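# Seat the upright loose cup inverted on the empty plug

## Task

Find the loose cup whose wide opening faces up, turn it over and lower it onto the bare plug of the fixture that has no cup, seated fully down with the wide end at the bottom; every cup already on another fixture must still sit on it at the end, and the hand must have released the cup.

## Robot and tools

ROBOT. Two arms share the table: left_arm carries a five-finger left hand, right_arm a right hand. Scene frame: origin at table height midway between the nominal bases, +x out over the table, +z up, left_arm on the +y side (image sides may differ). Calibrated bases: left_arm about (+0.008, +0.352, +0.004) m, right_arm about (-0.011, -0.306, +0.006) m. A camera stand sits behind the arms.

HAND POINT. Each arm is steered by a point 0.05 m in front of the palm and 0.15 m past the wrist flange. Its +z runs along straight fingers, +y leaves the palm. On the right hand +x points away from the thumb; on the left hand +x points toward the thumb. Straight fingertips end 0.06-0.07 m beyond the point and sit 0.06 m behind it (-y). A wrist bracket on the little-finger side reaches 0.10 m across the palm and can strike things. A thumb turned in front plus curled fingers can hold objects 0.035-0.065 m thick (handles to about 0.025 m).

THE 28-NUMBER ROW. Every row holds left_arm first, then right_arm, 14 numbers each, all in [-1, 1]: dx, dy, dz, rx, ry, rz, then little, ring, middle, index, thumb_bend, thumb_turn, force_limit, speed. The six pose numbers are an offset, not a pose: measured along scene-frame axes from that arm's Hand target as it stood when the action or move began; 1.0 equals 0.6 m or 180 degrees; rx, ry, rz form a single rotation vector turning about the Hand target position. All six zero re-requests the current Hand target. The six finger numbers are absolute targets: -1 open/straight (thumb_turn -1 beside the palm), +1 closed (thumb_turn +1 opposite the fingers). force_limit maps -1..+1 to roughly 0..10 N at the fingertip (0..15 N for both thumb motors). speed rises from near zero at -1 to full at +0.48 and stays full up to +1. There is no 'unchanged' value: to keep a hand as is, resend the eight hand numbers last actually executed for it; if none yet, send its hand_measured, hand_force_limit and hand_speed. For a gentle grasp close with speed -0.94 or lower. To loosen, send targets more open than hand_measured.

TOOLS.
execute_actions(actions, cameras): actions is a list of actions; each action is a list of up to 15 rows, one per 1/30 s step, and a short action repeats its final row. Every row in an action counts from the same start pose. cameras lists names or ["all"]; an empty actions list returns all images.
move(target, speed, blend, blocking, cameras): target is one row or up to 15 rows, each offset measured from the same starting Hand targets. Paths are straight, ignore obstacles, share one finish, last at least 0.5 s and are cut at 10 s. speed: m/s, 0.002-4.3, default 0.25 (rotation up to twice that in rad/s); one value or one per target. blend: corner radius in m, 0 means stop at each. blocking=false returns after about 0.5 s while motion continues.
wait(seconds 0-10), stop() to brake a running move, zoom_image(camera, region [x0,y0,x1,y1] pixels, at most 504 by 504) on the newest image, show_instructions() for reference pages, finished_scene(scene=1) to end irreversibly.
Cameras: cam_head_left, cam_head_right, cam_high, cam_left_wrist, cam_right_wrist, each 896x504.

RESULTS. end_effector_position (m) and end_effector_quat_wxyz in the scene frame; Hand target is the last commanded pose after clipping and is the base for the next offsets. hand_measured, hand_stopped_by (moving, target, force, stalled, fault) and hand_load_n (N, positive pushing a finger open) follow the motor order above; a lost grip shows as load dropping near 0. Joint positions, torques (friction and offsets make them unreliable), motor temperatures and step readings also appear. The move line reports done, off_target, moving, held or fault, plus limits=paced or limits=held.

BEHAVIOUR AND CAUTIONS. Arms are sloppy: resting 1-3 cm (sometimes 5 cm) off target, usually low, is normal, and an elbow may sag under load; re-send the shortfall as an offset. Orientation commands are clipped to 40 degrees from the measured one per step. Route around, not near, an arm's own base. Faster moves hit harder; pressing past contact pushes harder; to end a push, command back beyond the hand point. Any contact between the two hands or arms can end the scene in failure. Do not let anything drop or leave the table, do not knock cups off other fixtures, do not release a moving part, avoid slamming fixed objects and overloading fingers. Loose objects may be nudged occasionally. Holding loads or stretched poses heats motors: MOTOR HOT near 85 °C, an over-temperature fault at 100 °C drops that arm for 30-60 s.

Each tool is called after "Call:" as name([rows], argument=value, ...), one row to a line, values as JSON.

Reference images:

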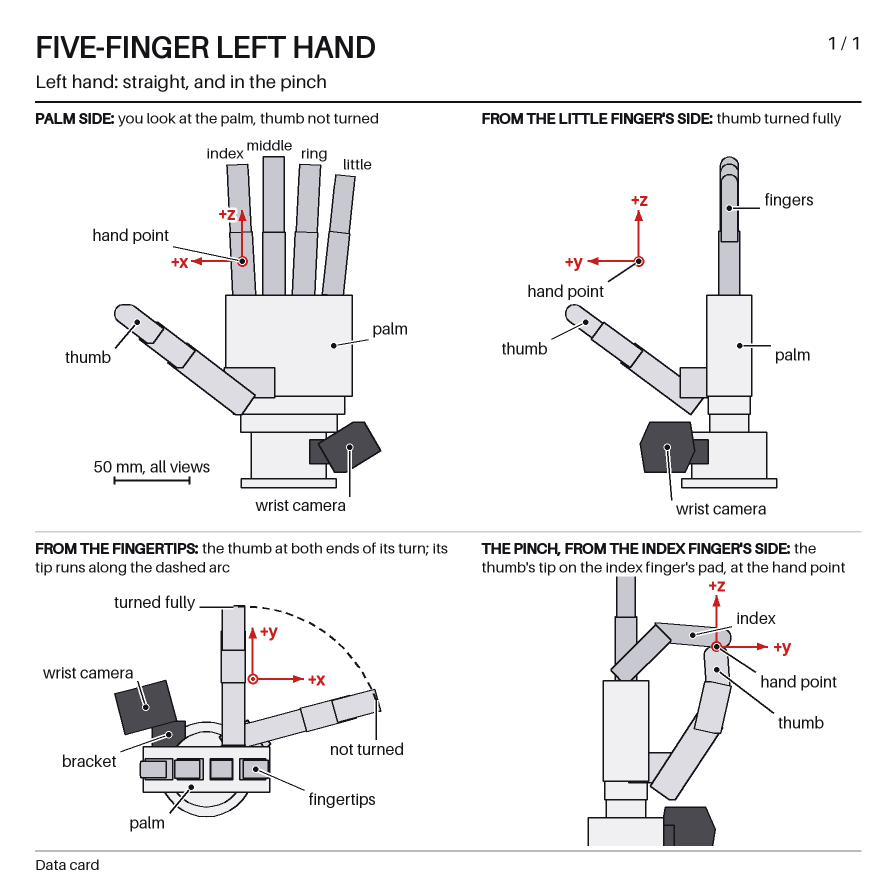

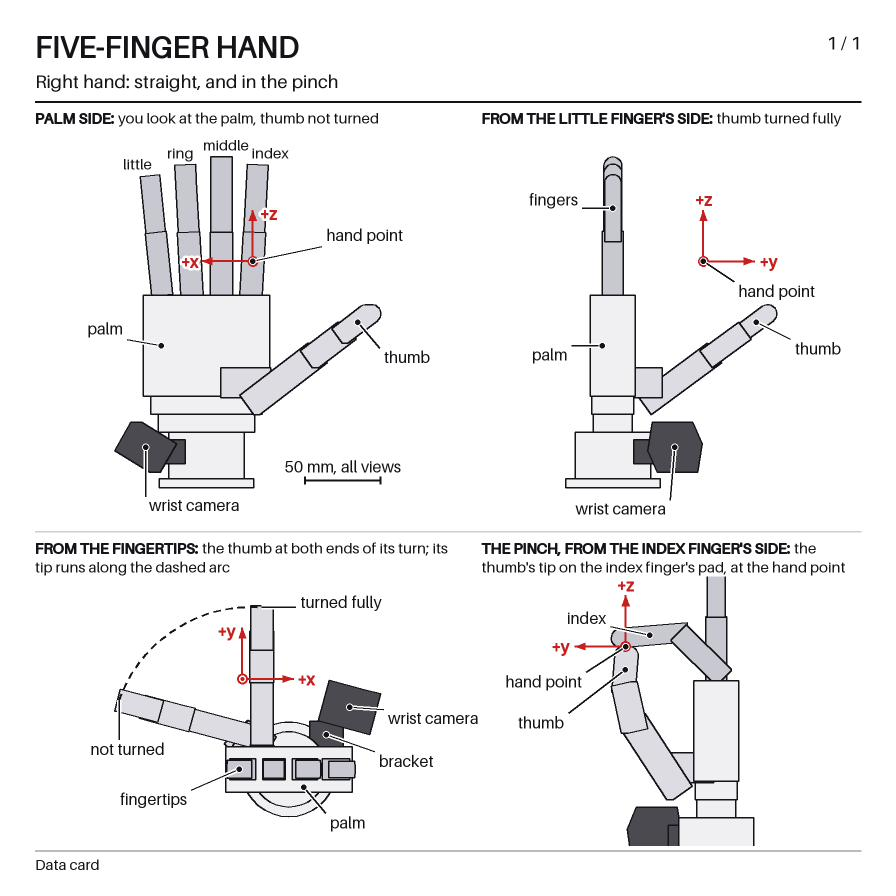

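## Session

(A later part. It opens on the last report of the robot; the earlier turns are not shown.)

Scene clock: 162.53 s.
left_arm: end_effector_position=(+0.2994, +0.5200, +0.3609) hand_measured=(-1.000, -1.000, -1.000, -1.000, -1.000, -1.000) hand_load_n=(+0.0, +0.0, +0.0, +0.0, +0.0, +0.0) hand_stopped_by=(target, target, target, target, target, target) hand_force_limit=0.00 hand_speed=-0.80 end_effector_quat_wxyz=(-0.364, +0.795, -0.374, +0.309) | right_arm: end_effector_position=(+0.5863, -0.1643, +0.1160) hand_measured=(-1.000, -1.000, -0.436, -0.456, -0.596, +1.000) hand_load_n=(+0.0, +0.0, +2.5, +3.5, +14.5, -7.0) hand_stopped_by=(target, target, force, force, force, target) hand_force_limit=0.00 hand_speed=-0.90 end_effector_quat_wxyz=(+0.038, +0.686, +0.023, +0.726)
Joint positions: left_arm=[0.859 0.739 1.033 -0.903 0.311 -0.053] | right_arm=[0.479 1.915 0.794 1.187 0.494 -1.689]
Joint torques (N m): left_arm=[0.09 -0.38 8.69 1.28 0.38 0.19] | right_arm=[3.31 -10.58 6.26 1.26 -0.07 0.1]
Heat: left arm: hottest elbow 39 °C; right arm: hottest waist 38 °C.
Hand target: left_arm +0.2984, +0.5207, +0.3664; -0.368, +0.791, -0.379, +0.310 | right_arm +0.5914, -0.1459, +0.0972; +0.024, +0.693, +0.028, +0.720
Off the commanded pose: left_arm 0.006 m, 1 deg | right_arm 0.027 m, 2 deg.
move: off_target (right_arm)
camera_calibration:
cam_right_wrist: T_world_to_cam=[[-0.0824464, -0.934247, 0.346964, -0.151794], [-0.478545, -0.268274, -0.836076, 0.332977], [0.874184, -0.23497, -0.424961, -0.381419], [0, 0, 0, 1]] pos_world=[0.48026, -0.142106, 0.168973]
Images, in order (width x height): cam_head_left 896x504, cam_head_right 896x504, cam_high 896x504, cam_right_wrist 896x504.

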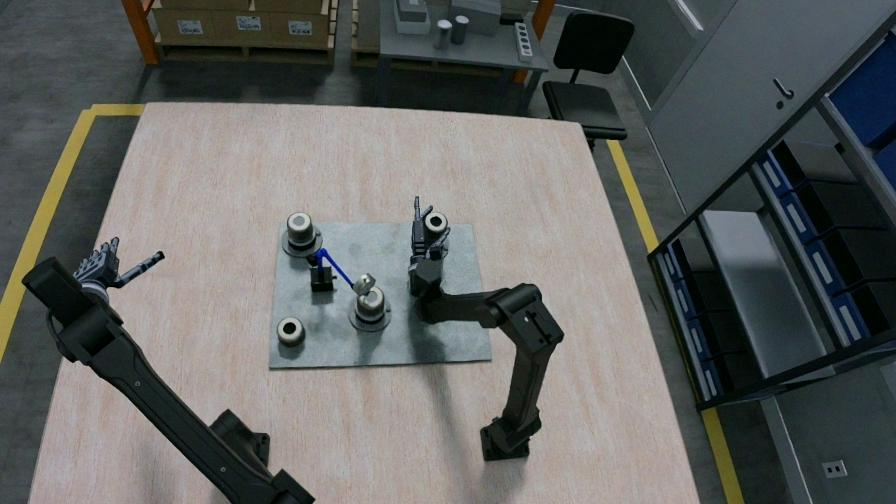

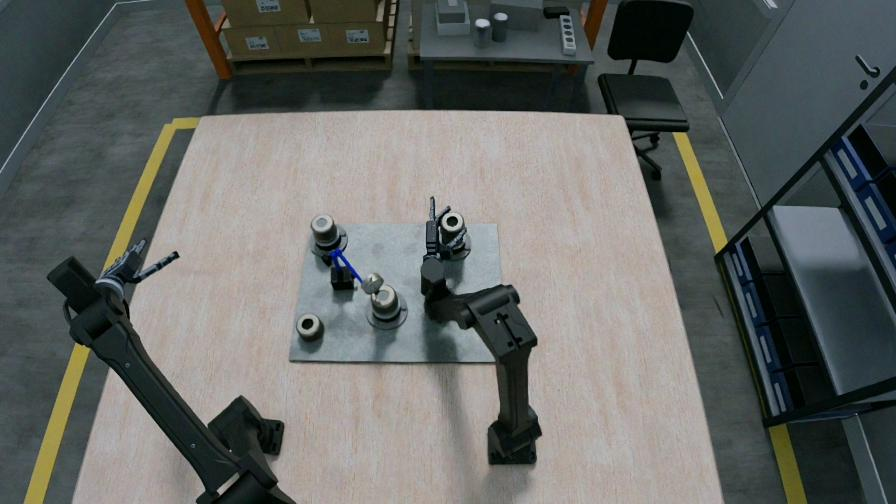

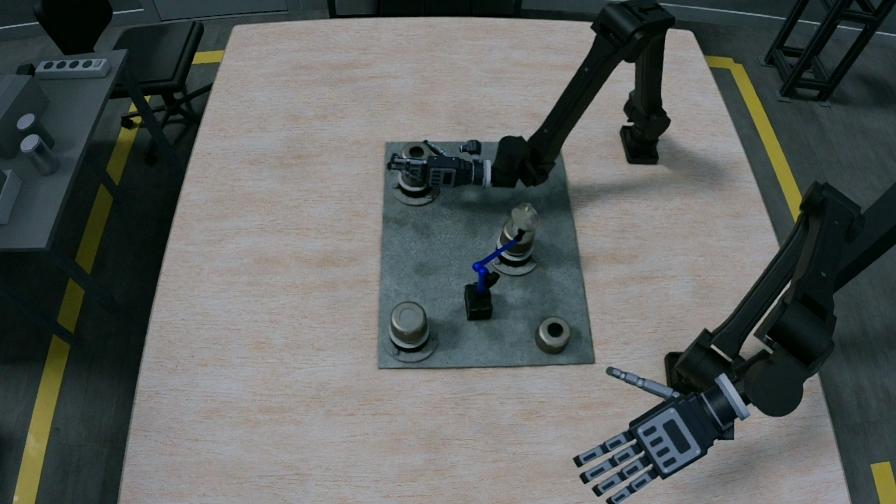

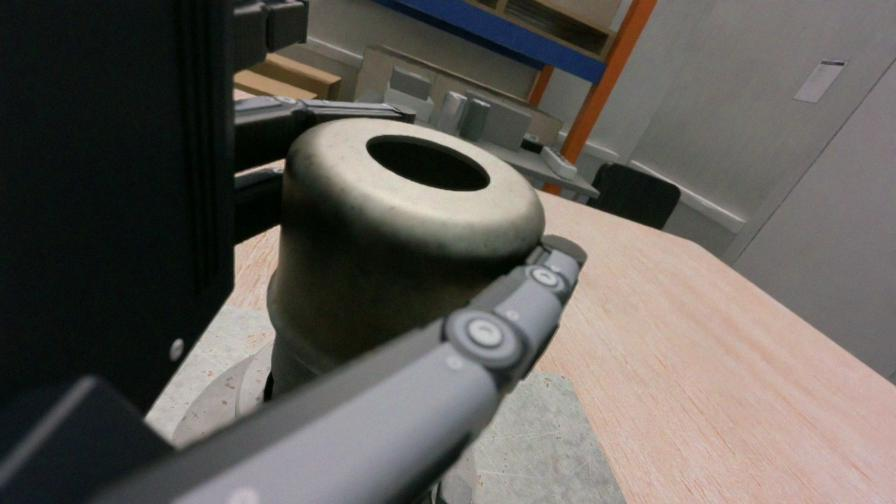

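Call:
zoom_image(camera="cam_right_wrist", region=[240, 260, 360, 420])

Call:
zoom_image(camera="cam_head_right", region=[435, 205, 475, 255])

Call:
zoom_image(camera="cam_head_left", region=[418, 205, 458, 255])

Call:
zoom_image(camera="cam_high", region=[393, 135, 438, 200])

Scaled by 3.150 from the camera's 896x504 image, which has a finer 1280x720 frame.

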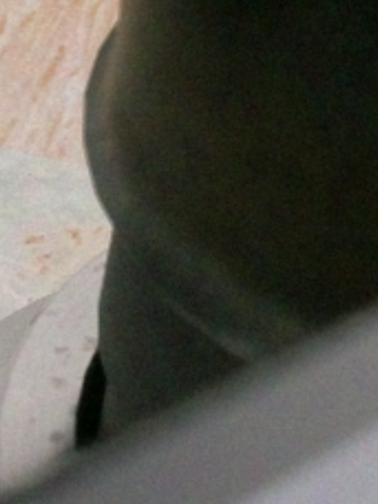

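Scaled by 10.080 from the camera's 896x504 image, which has a finer 1280x720 frame.

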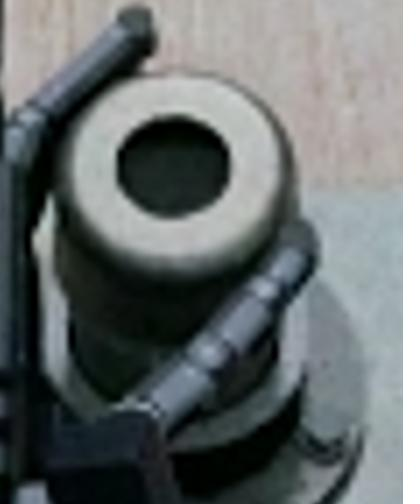

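Scaled by 10.080 from the camera's 896x504 image, which has a finer 1280x720 frame.

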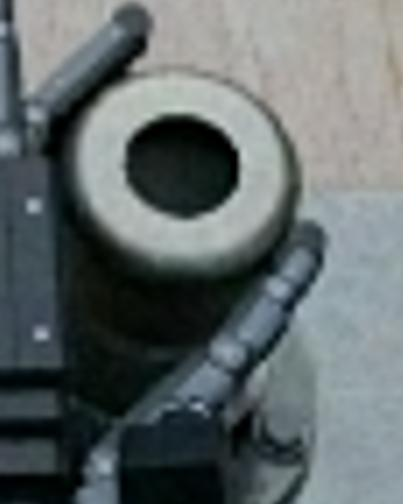

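Scaled by 7.754 from the camera's 896x504 image, which has a finer 1280x720 frame.

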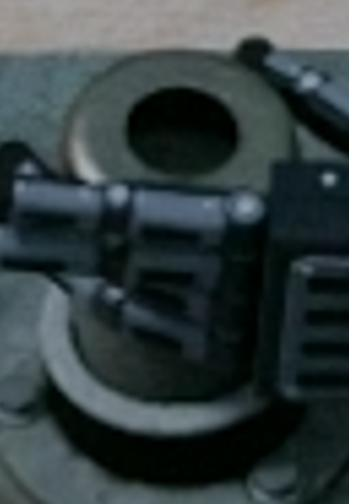

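Call:
move(target=[0,0,0,0,0,0,-1,-1,-1,-1,-1,-1,0,-0.8, 0.003,-0.012,0.006,0,0.032,0,-1,-1,0.3,0.35,0.2,1,0.0,-0.9], speed=0.05, cameras=["cam_right_wrist","cam_high","cam_head_left","cam_head_right"])

Call:
zoom_image(camera="cam_head_right", region=[435, 205, 475, 255])

Call:
zoom_image(camera="cam_head_left", region=[418, 205, 458, 255])

Call:
zoom_image(camera="cam_high", region=[393, 135, 438, 200])

Call:
zoom_image(camera="cam_right_wrist", region=[220, 100, 560, 440])

Scene clock: 171.13 s.
left_arm: end_effector_position=(+0.2994, +0.5200, +0.3609) hand_measured=(-1.000, -1.000, -1.000, -1.000, -1.000, -1.000) hand_load_n=(+0.0, +0.0, +0.0, +0.0, +0.0, -0.5) hand_stopped_by=(target, target, target, target, target, target) hand_force_limit=0.00 hand_speed=-0.80 end_effector_quat_wxyz=(-0.364, +0.795, -0.374, +0.309) | right_arm: end_effector_position=(+0.5874, -0.1644, +0.1146) hand_measured=(-1.000, -1.000, -0.436, -0.456, -0.596, +1.000) hand_load_n=(+0.0, +0.0, +3.0, +4.5, +14.5, -5.0) hand_stopped_by=(target, target, force, force, force, target) hand_force_limit=0.00 hand_speed=-0.90 end_effector_quat_wxyz=(+0.048, +0.717, +0.035, +0.694)
Joint positions: left_arm=[0.859 0.739 1.033 -0.903 0.311 -0.053] | right_arm=[0.477 1.86 0.803 1.021 0.494 -1.672]
Joint torques (N m): left_arm=[-0.09 -0.5 8.58 1.24 0.38 0.21] | right_arm=[1.96 -12.98 6.09 -0.1 -0.62 0.48]
Heat: left arm: hottest elbow 39 °C; right arm: hottest waist 38 °C.
Hand target: left_arm +0.2984, +0.5207, +0.3664; -0.368, +0.791, -0.379, +0.310 | right_arm +0.5932, -0.1531, +0.1008; +0.023, +0.728, +0.030, +0.684
Off the commanded pose: left_arm 0.006 m, 1 deg | right_arm 0.019 m, 3 deg.
move: off_target (right_arm)
camera_calibration:
cam_right_wrist: T_world_to_cam=[[-0.0510746, -0.923447, 0.380311, -0.171764], [-0.551416, -0.291425, -0.781672, 0.365142], [0.832665, -0.249633, -0.494319, -0.353054], [0, 0, 0, 1]] pos_world=[0.486548, -0.140338, 0.176224]
Images, in order (width x height): cam_head_left 896x504, cam_head_right 896x504, cam_high 896x504, cam_right_wrist 896x504.

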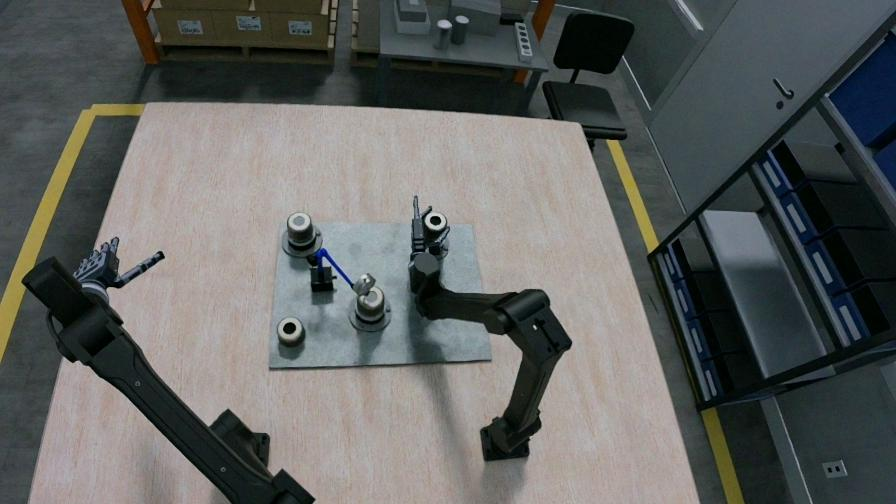

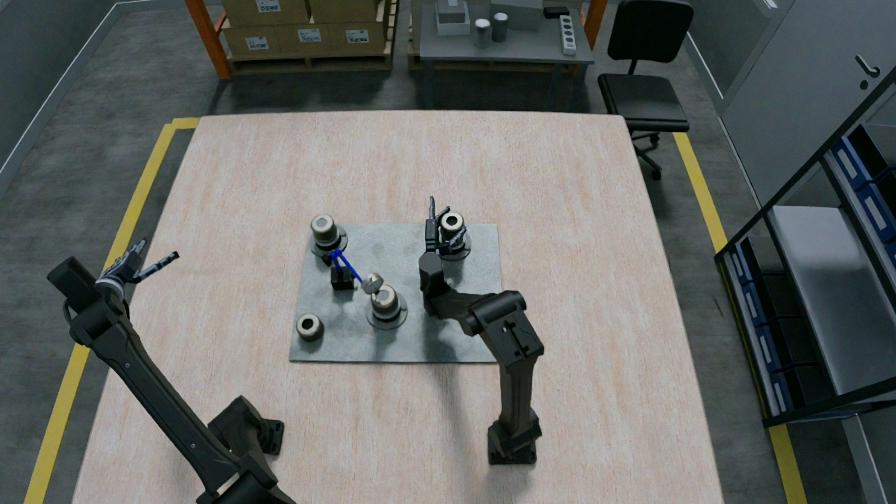

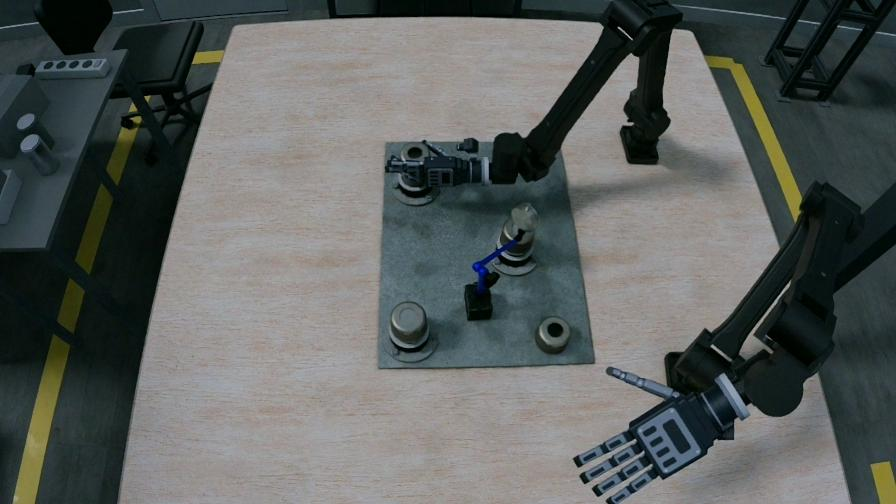

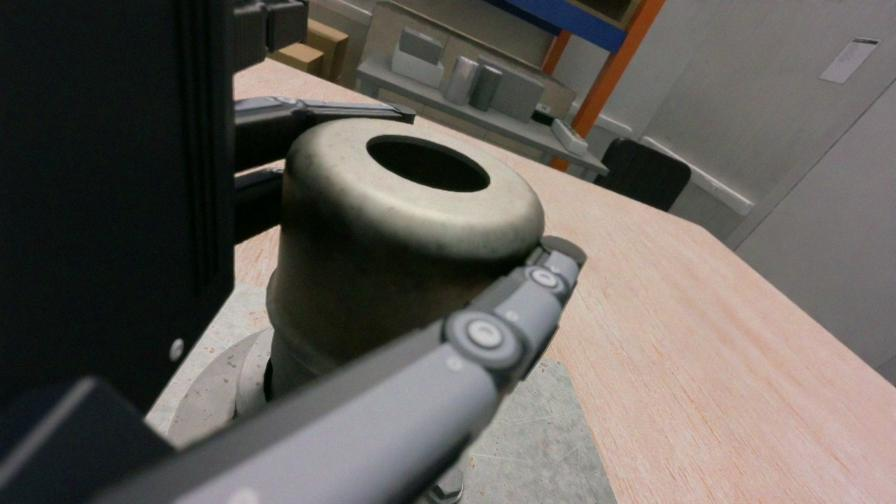

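Scaled by 10.080 from the camera's 896x504 image, which has a finer 1280x720 frame.

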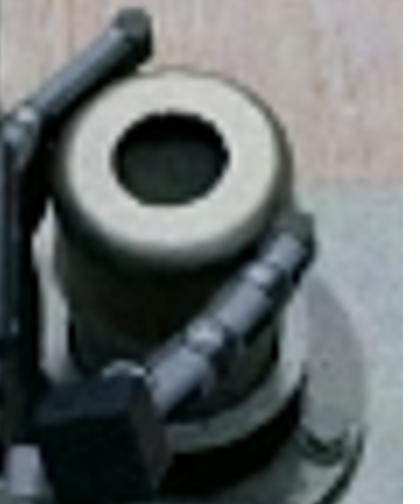

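Scaled by 10.080 from the camera's 896x504 image, which has a finer 1280x720 frame.

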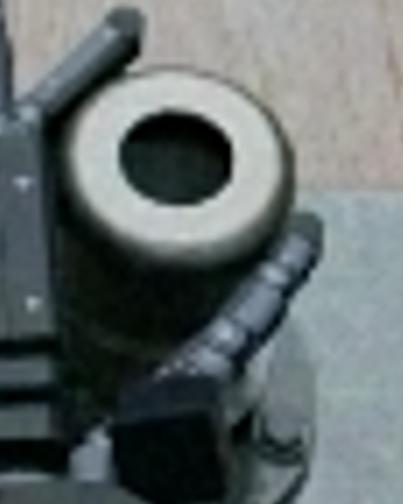

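Scaled by 7.754 from the camera's 896x504 image, which has a finer 1280x720 frame.

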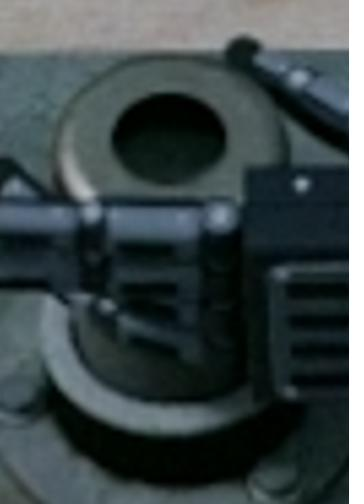

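Scaled by 1.482 from the camera's 896x504 image, which has a finer 1280x720 frame.

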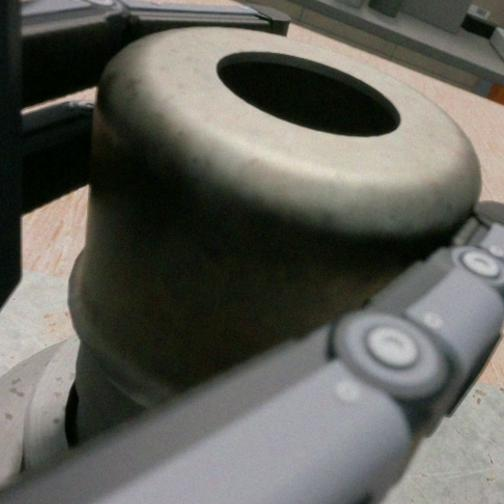

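Call:
move(target=[0,0,0,0,0,0,-1,-1,-1,-1,-1,-1,0,-0.8, -0.003,-0.008,-0.025,0.014,0.0,0,-1,-1,0.3,0.35,0.2,1,0.0,-0.9], speed=0.05, cameras=["cam_right_wrist","cam_high","cam_head_left","cam_head_right"])

Call:
zoom_image(camera="cam_head_right", region=[435, 205, 475, 255])

Call:
zoom_image(camera="cam_head_left", region=[418, 205, 458, 255])

Call:
zoom_image(camera="cam_high", region=[393, 135, 438, 200])

Call:
zoom_image(camera="cam_right_wrist", region=[220, 100, 560, 440])

Scene clock: 173.80 s.
left_arm: end_effector_position=(+0.2994, +0.5200, +0.3609) hand_measured=(-1.000, -1.000, -1.000, -1.000, -1.000, -1.000) hand_load_n=(-0.5, +0.0, +0.0, +0.5, +0.0, +0.0) hand_stopped_by=(target, target, target, target, target, target) hand_force_limit=0.00 hand_speed=-0.80 end_effector_quat_wxyz=(-0.364, +0.795, -0.374, +0.309) | right_arm: end_effector_position=(+0.5886, -0.1660, +0.1031) hand_measured=(-1.000, -1.000, -0.436, -0.456, -0.596, +1.000) hand_load_n=(+0.0, +0.0, +2.0, +4.0, +15.0, -4.0) hand_stopped_by=(target, target, force, force, force, target) hand_force_limit=0.00 hand_speed=-0.90 end_effector_quat_wxyz=(+0.030, +0.722, +0.018, +0.691)
Joint positions: left_arm=[0.859 0.739 1.033 -0.903 0.311 -0.053] | right_arm=[0.47 1.874 0.803 1.021 0.485 -1.617]
Joint torques (N m): left_arm=[0.32 -0.56 8.61 1.11 0.32 0.22] | right_arm=[1.55 -11.93 4.92 1.59 -0.75 0.35]
Heat: left arm: hottest elbow 39 °C; right arm: hottest waist 38 °C.
Hand target: left_arm +0.2984, +0.5207, +0.3664; -0.368, +0.791, -0.379, +0.310 | right_arm +0.5914, -0.1579, +0.0858; +0.007, +0.728, +0.014, +0.685
Off the commanded pose: left_arm 0.006 m, 1 deg | right_arm 0.019 m, 3 deg.
move: off_target (right_arm)
camera_calibration:
cam_right_wrist: T_world_to_cam=[[-0.0474759, -0.941015, 0.335017, -0.169153], [-0.560599, -0.252491, -0.788655, 0.369], [0.826725, -0.225253, -0.515545, -0.350473], [0, 0, 0, 1]] pos_world=[0.488576, -0.144951, 0.166997]
Images, in order (width x height): cam_head_left 896x504, cam_head_right 896x504, cam_high 896x504, cam_right_wrist 896x504.

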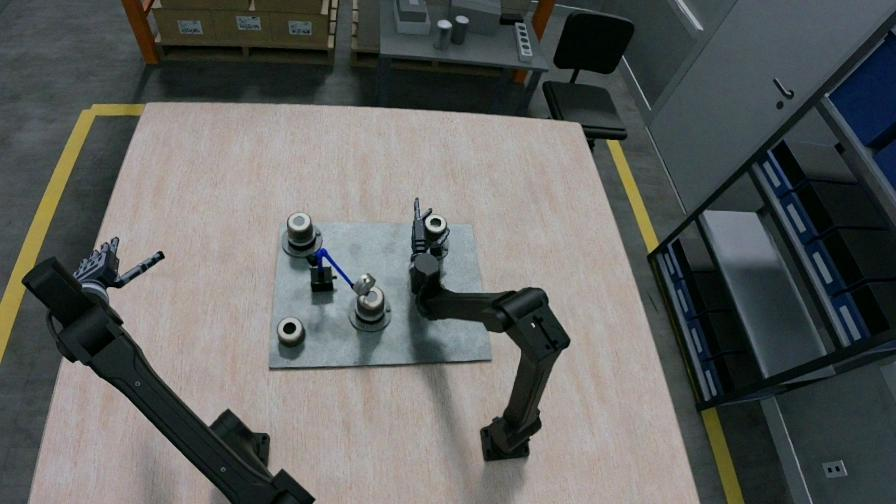

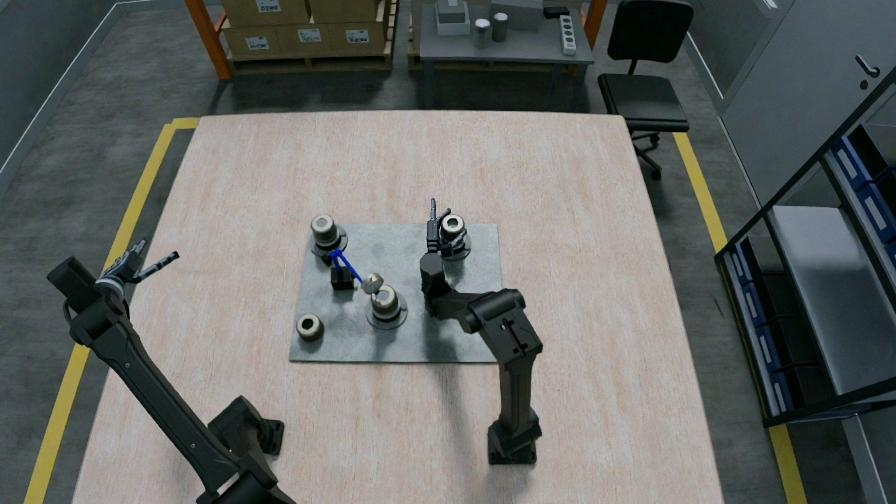

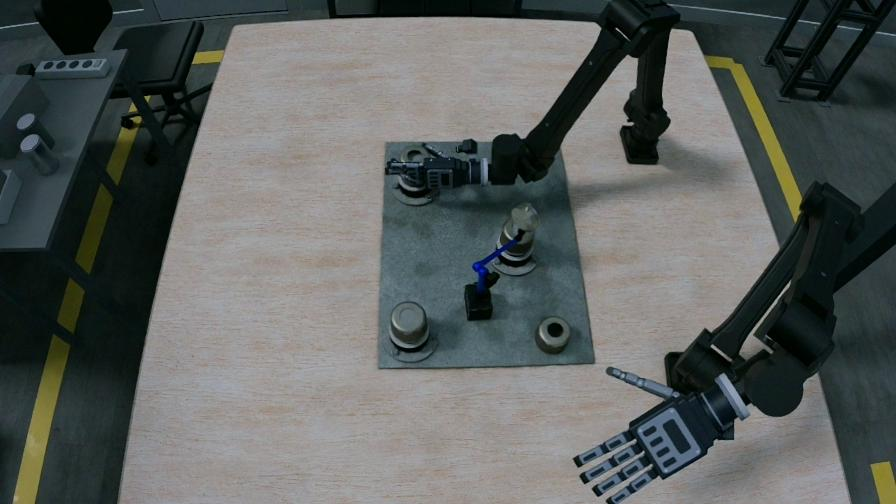

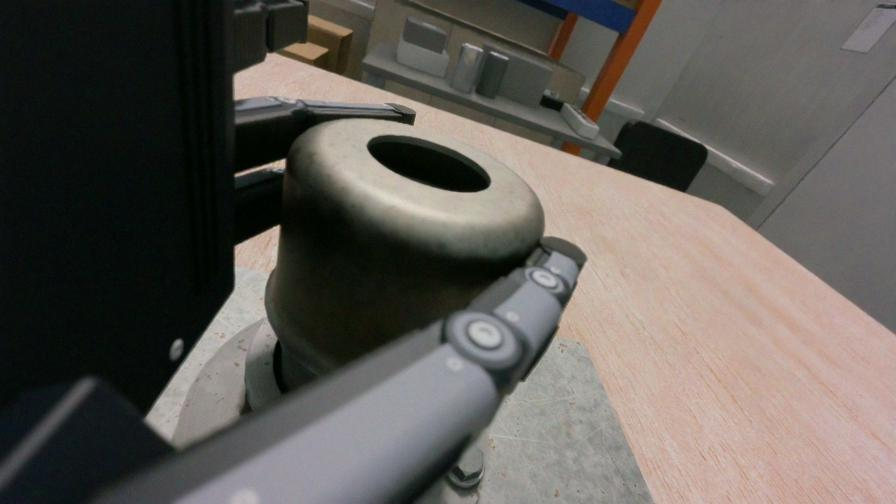

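Scaled by 10.080 from the camera's 896x504 image, which has a finer 1280x720 frame.

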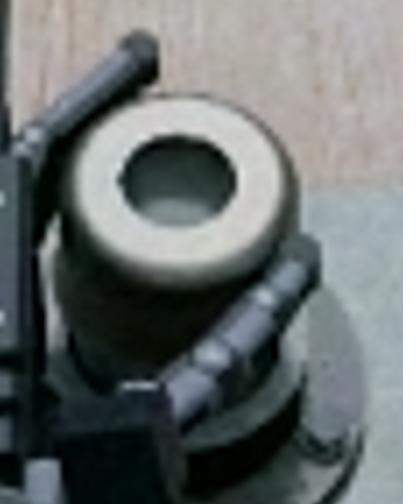

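Scaled by 10.080 from the camera's 896x504 image, which has a finer 1280x720 frame.

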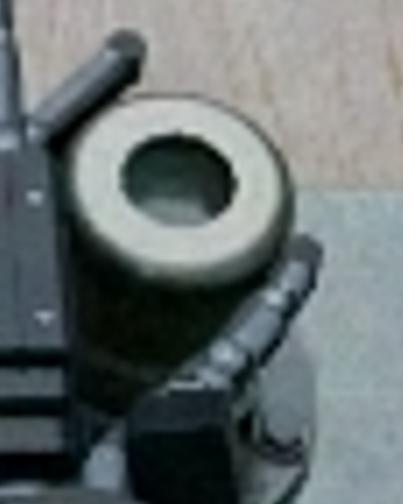

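Scaled by 7.754 from the camera's 896x504 image, which has a finer 1280x720 frame.

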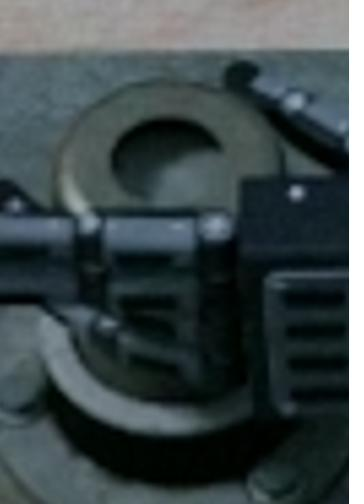

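Scaled by 1.482 from the camera's 896x504 image, which has a finer 1280x720 frame.

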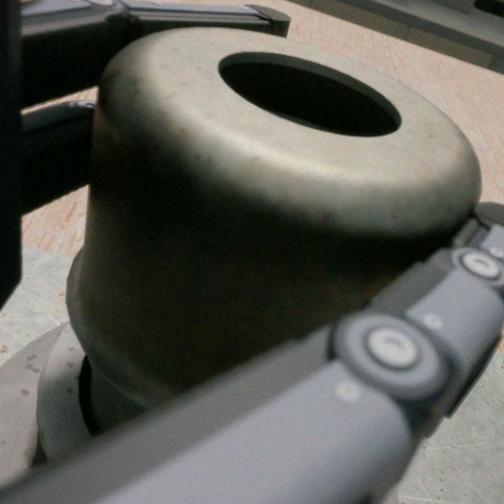

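Call:
move(target=[0,0,0,0,0,0,-1,-1,-1,-1,-1,-1,0,-0.8, 0.0,0.0,-0.03,0.0,0.0,0,-1,-1,0.3,0.35,0.2,1,0.0,-0.9], speed=0.05, cameras=["cam_right_wrist","cam_high","cam_head_left","cam_head_right"])

Call:
zoom_image(camera="cam_head_right", region=[435, 205, 475, 255])

Call:
zoom_image(camera="cam_head_left", region=[418, 205, 458, 255])

Call:
zoom_image(camera="cam_high", region=[393, 135, 438, 200])

Call:
zoom_image(camera="cam_right_wrist", region=[220, 100, 560, 440])

Scene clock: 175.77 s.
left_arm: end_effector_position=(+0.2994, +0.5200, +0.3609) hand_measured=(-1.000, -1.000, -1.000, -1.000, -1.000, -1.000) hand_load_n=(+0.0, +0.0, +0.0, +0.0, +0.0, -0.5) hand_stopped_by=(target, target, target, target, target, target) hand_force_limit=0.00 hand_speed=-0.80 end_effector_quat_wxyz=(-0.364, +0.795, -0.374, +0.309) | right_arm: end_effector_position=(+0.5887, -0.1661, +0.0880) hand_measured=(-1.000, -1.000, -0.436, -0.456, -0.598, +1.000) hand_load_n=(+0.0, +0.0, +1.0, +3.5, +15.0, -4.0) hand_stopped_by=(target, target, force, force, force, target) hand_force_limit=0.00 hand_speed=-0.90 end_effector_quat_wxyz=(+0.024, +0.721, +0.013, +0.693)
Joint positions: left_arm=[0.859 0.739 1.033 -0.903 0.311 -0.053] | right_arm=[0.468 1.915 0.802 1.069 0.482 -1.603]
Joint torques (N m): left_arm=[0.73 0.62 8.59 1.37 0.29 0.22] | right_arm=[1.61 -11.34 4.77 1.65 -0.65 0.22]
Heat: left arm: hottest elbow 39 °C; right arm: hottest waist 38 °C.
Hand target: left_arm +0.2984, +0.5207, +0.3664; -0.368, +0.791, -0.379, +0.310 | right_arm +0.5914, -0.1579, +0.0678; +0.007, +0.728, +0.014, +0.685
Off the commanded pose: left_arm 0.006 m, 1 deg | right_arm 0.022 m, 2 deg.
move: off_target (right_arm)
camera_calibration:
cam_right_wrist: T_world_to_cam=[[-0.0479988, -0.94631, 0.319676, -0.163429], [-0.556962, -0.240315, -0.795011, 0.357479], [0.82915, -0.216207, -0.515525, -0.358207], [0, 0, 0, 1]] pos_world=[0.488265, -0.146194, 0.151779]
Images, in order (width x height): cam_head_left 896x504, cam_head_right 896x504, cam_high 896x504, cam_right_wrist 896x504.

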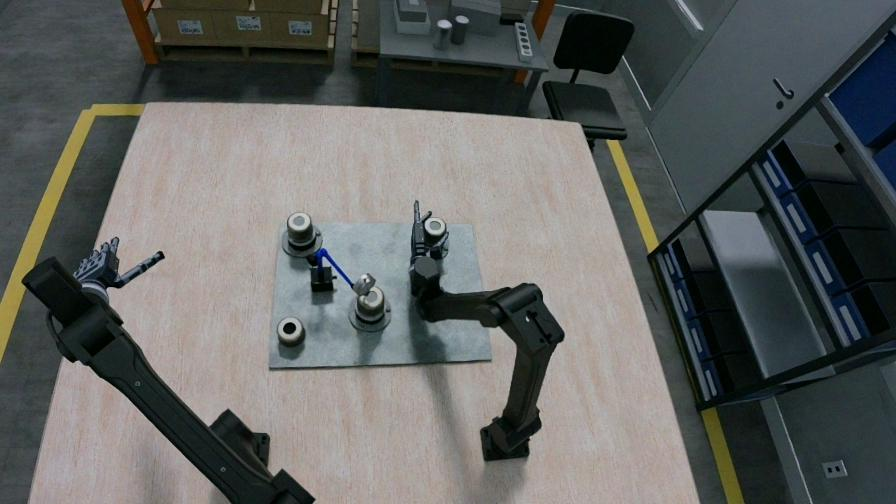

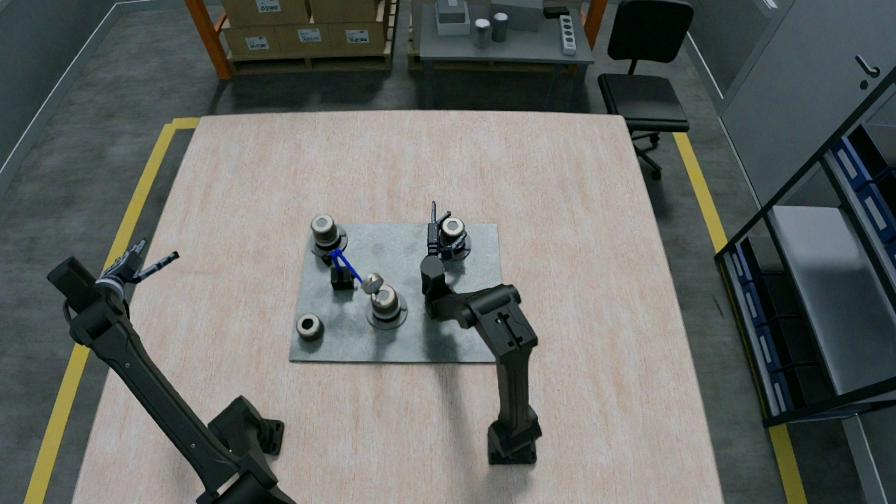

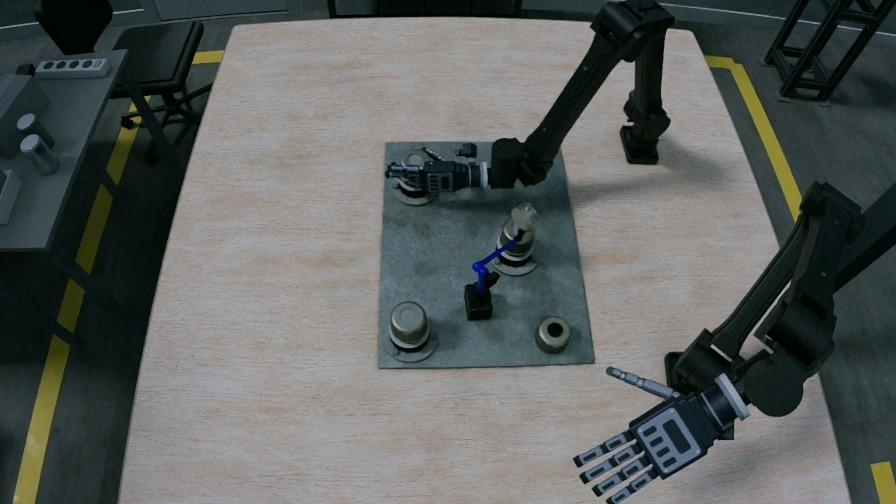

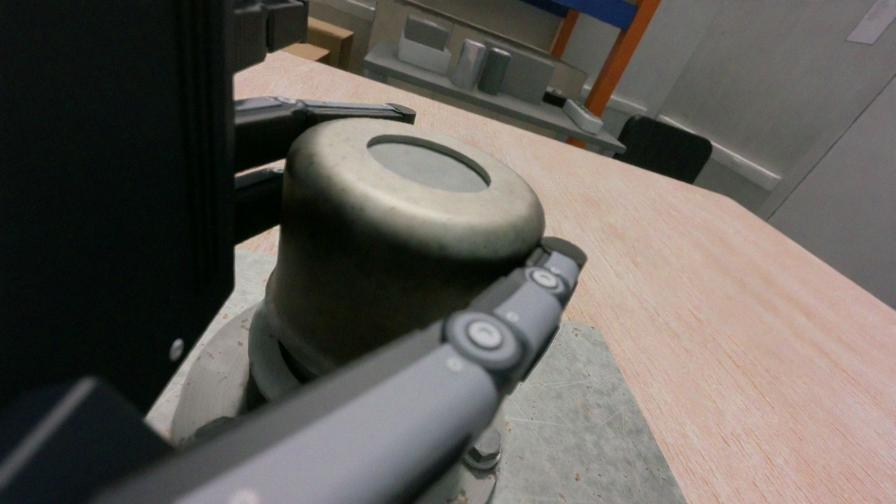

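Scaled by 10.080 from the camera's 896x504 image, which has a finer 1280x720 frame.

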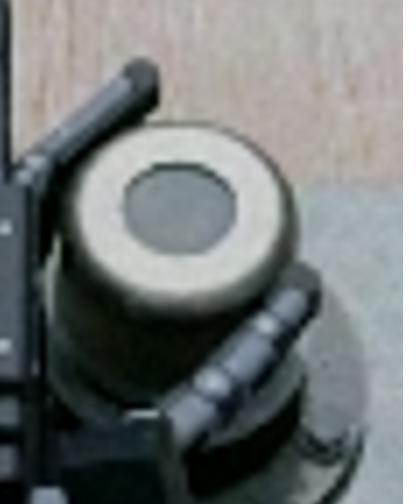

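Scaled by 10.080 from the camera's 896x504 image, which has a finer 1280x720 frame.

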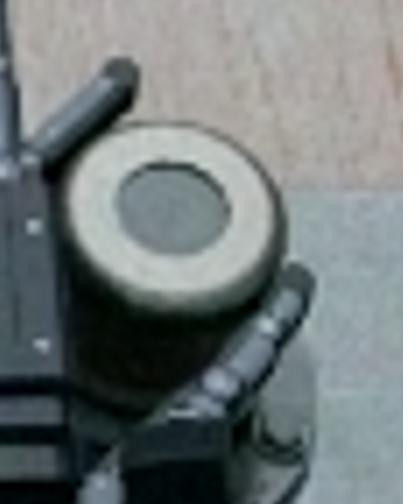

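Scaled by 7.754 from the camera's 896x504 image, which has a finer 1280x720 frame.

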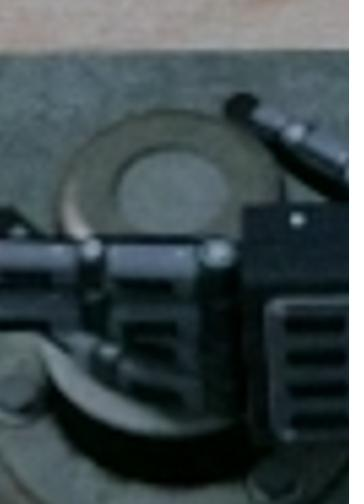

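Scaled by 1.482 from the camera's 896x504 image, which has a finer 1280x720 frame.

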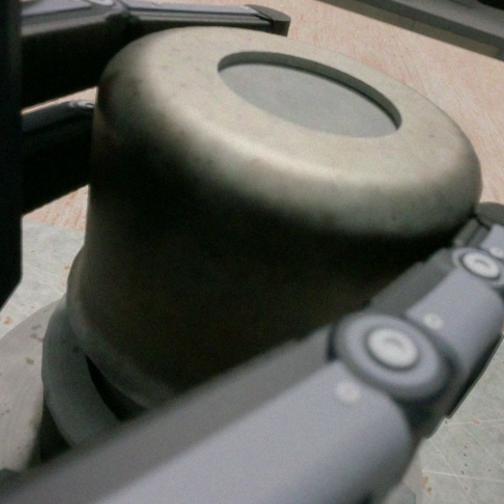

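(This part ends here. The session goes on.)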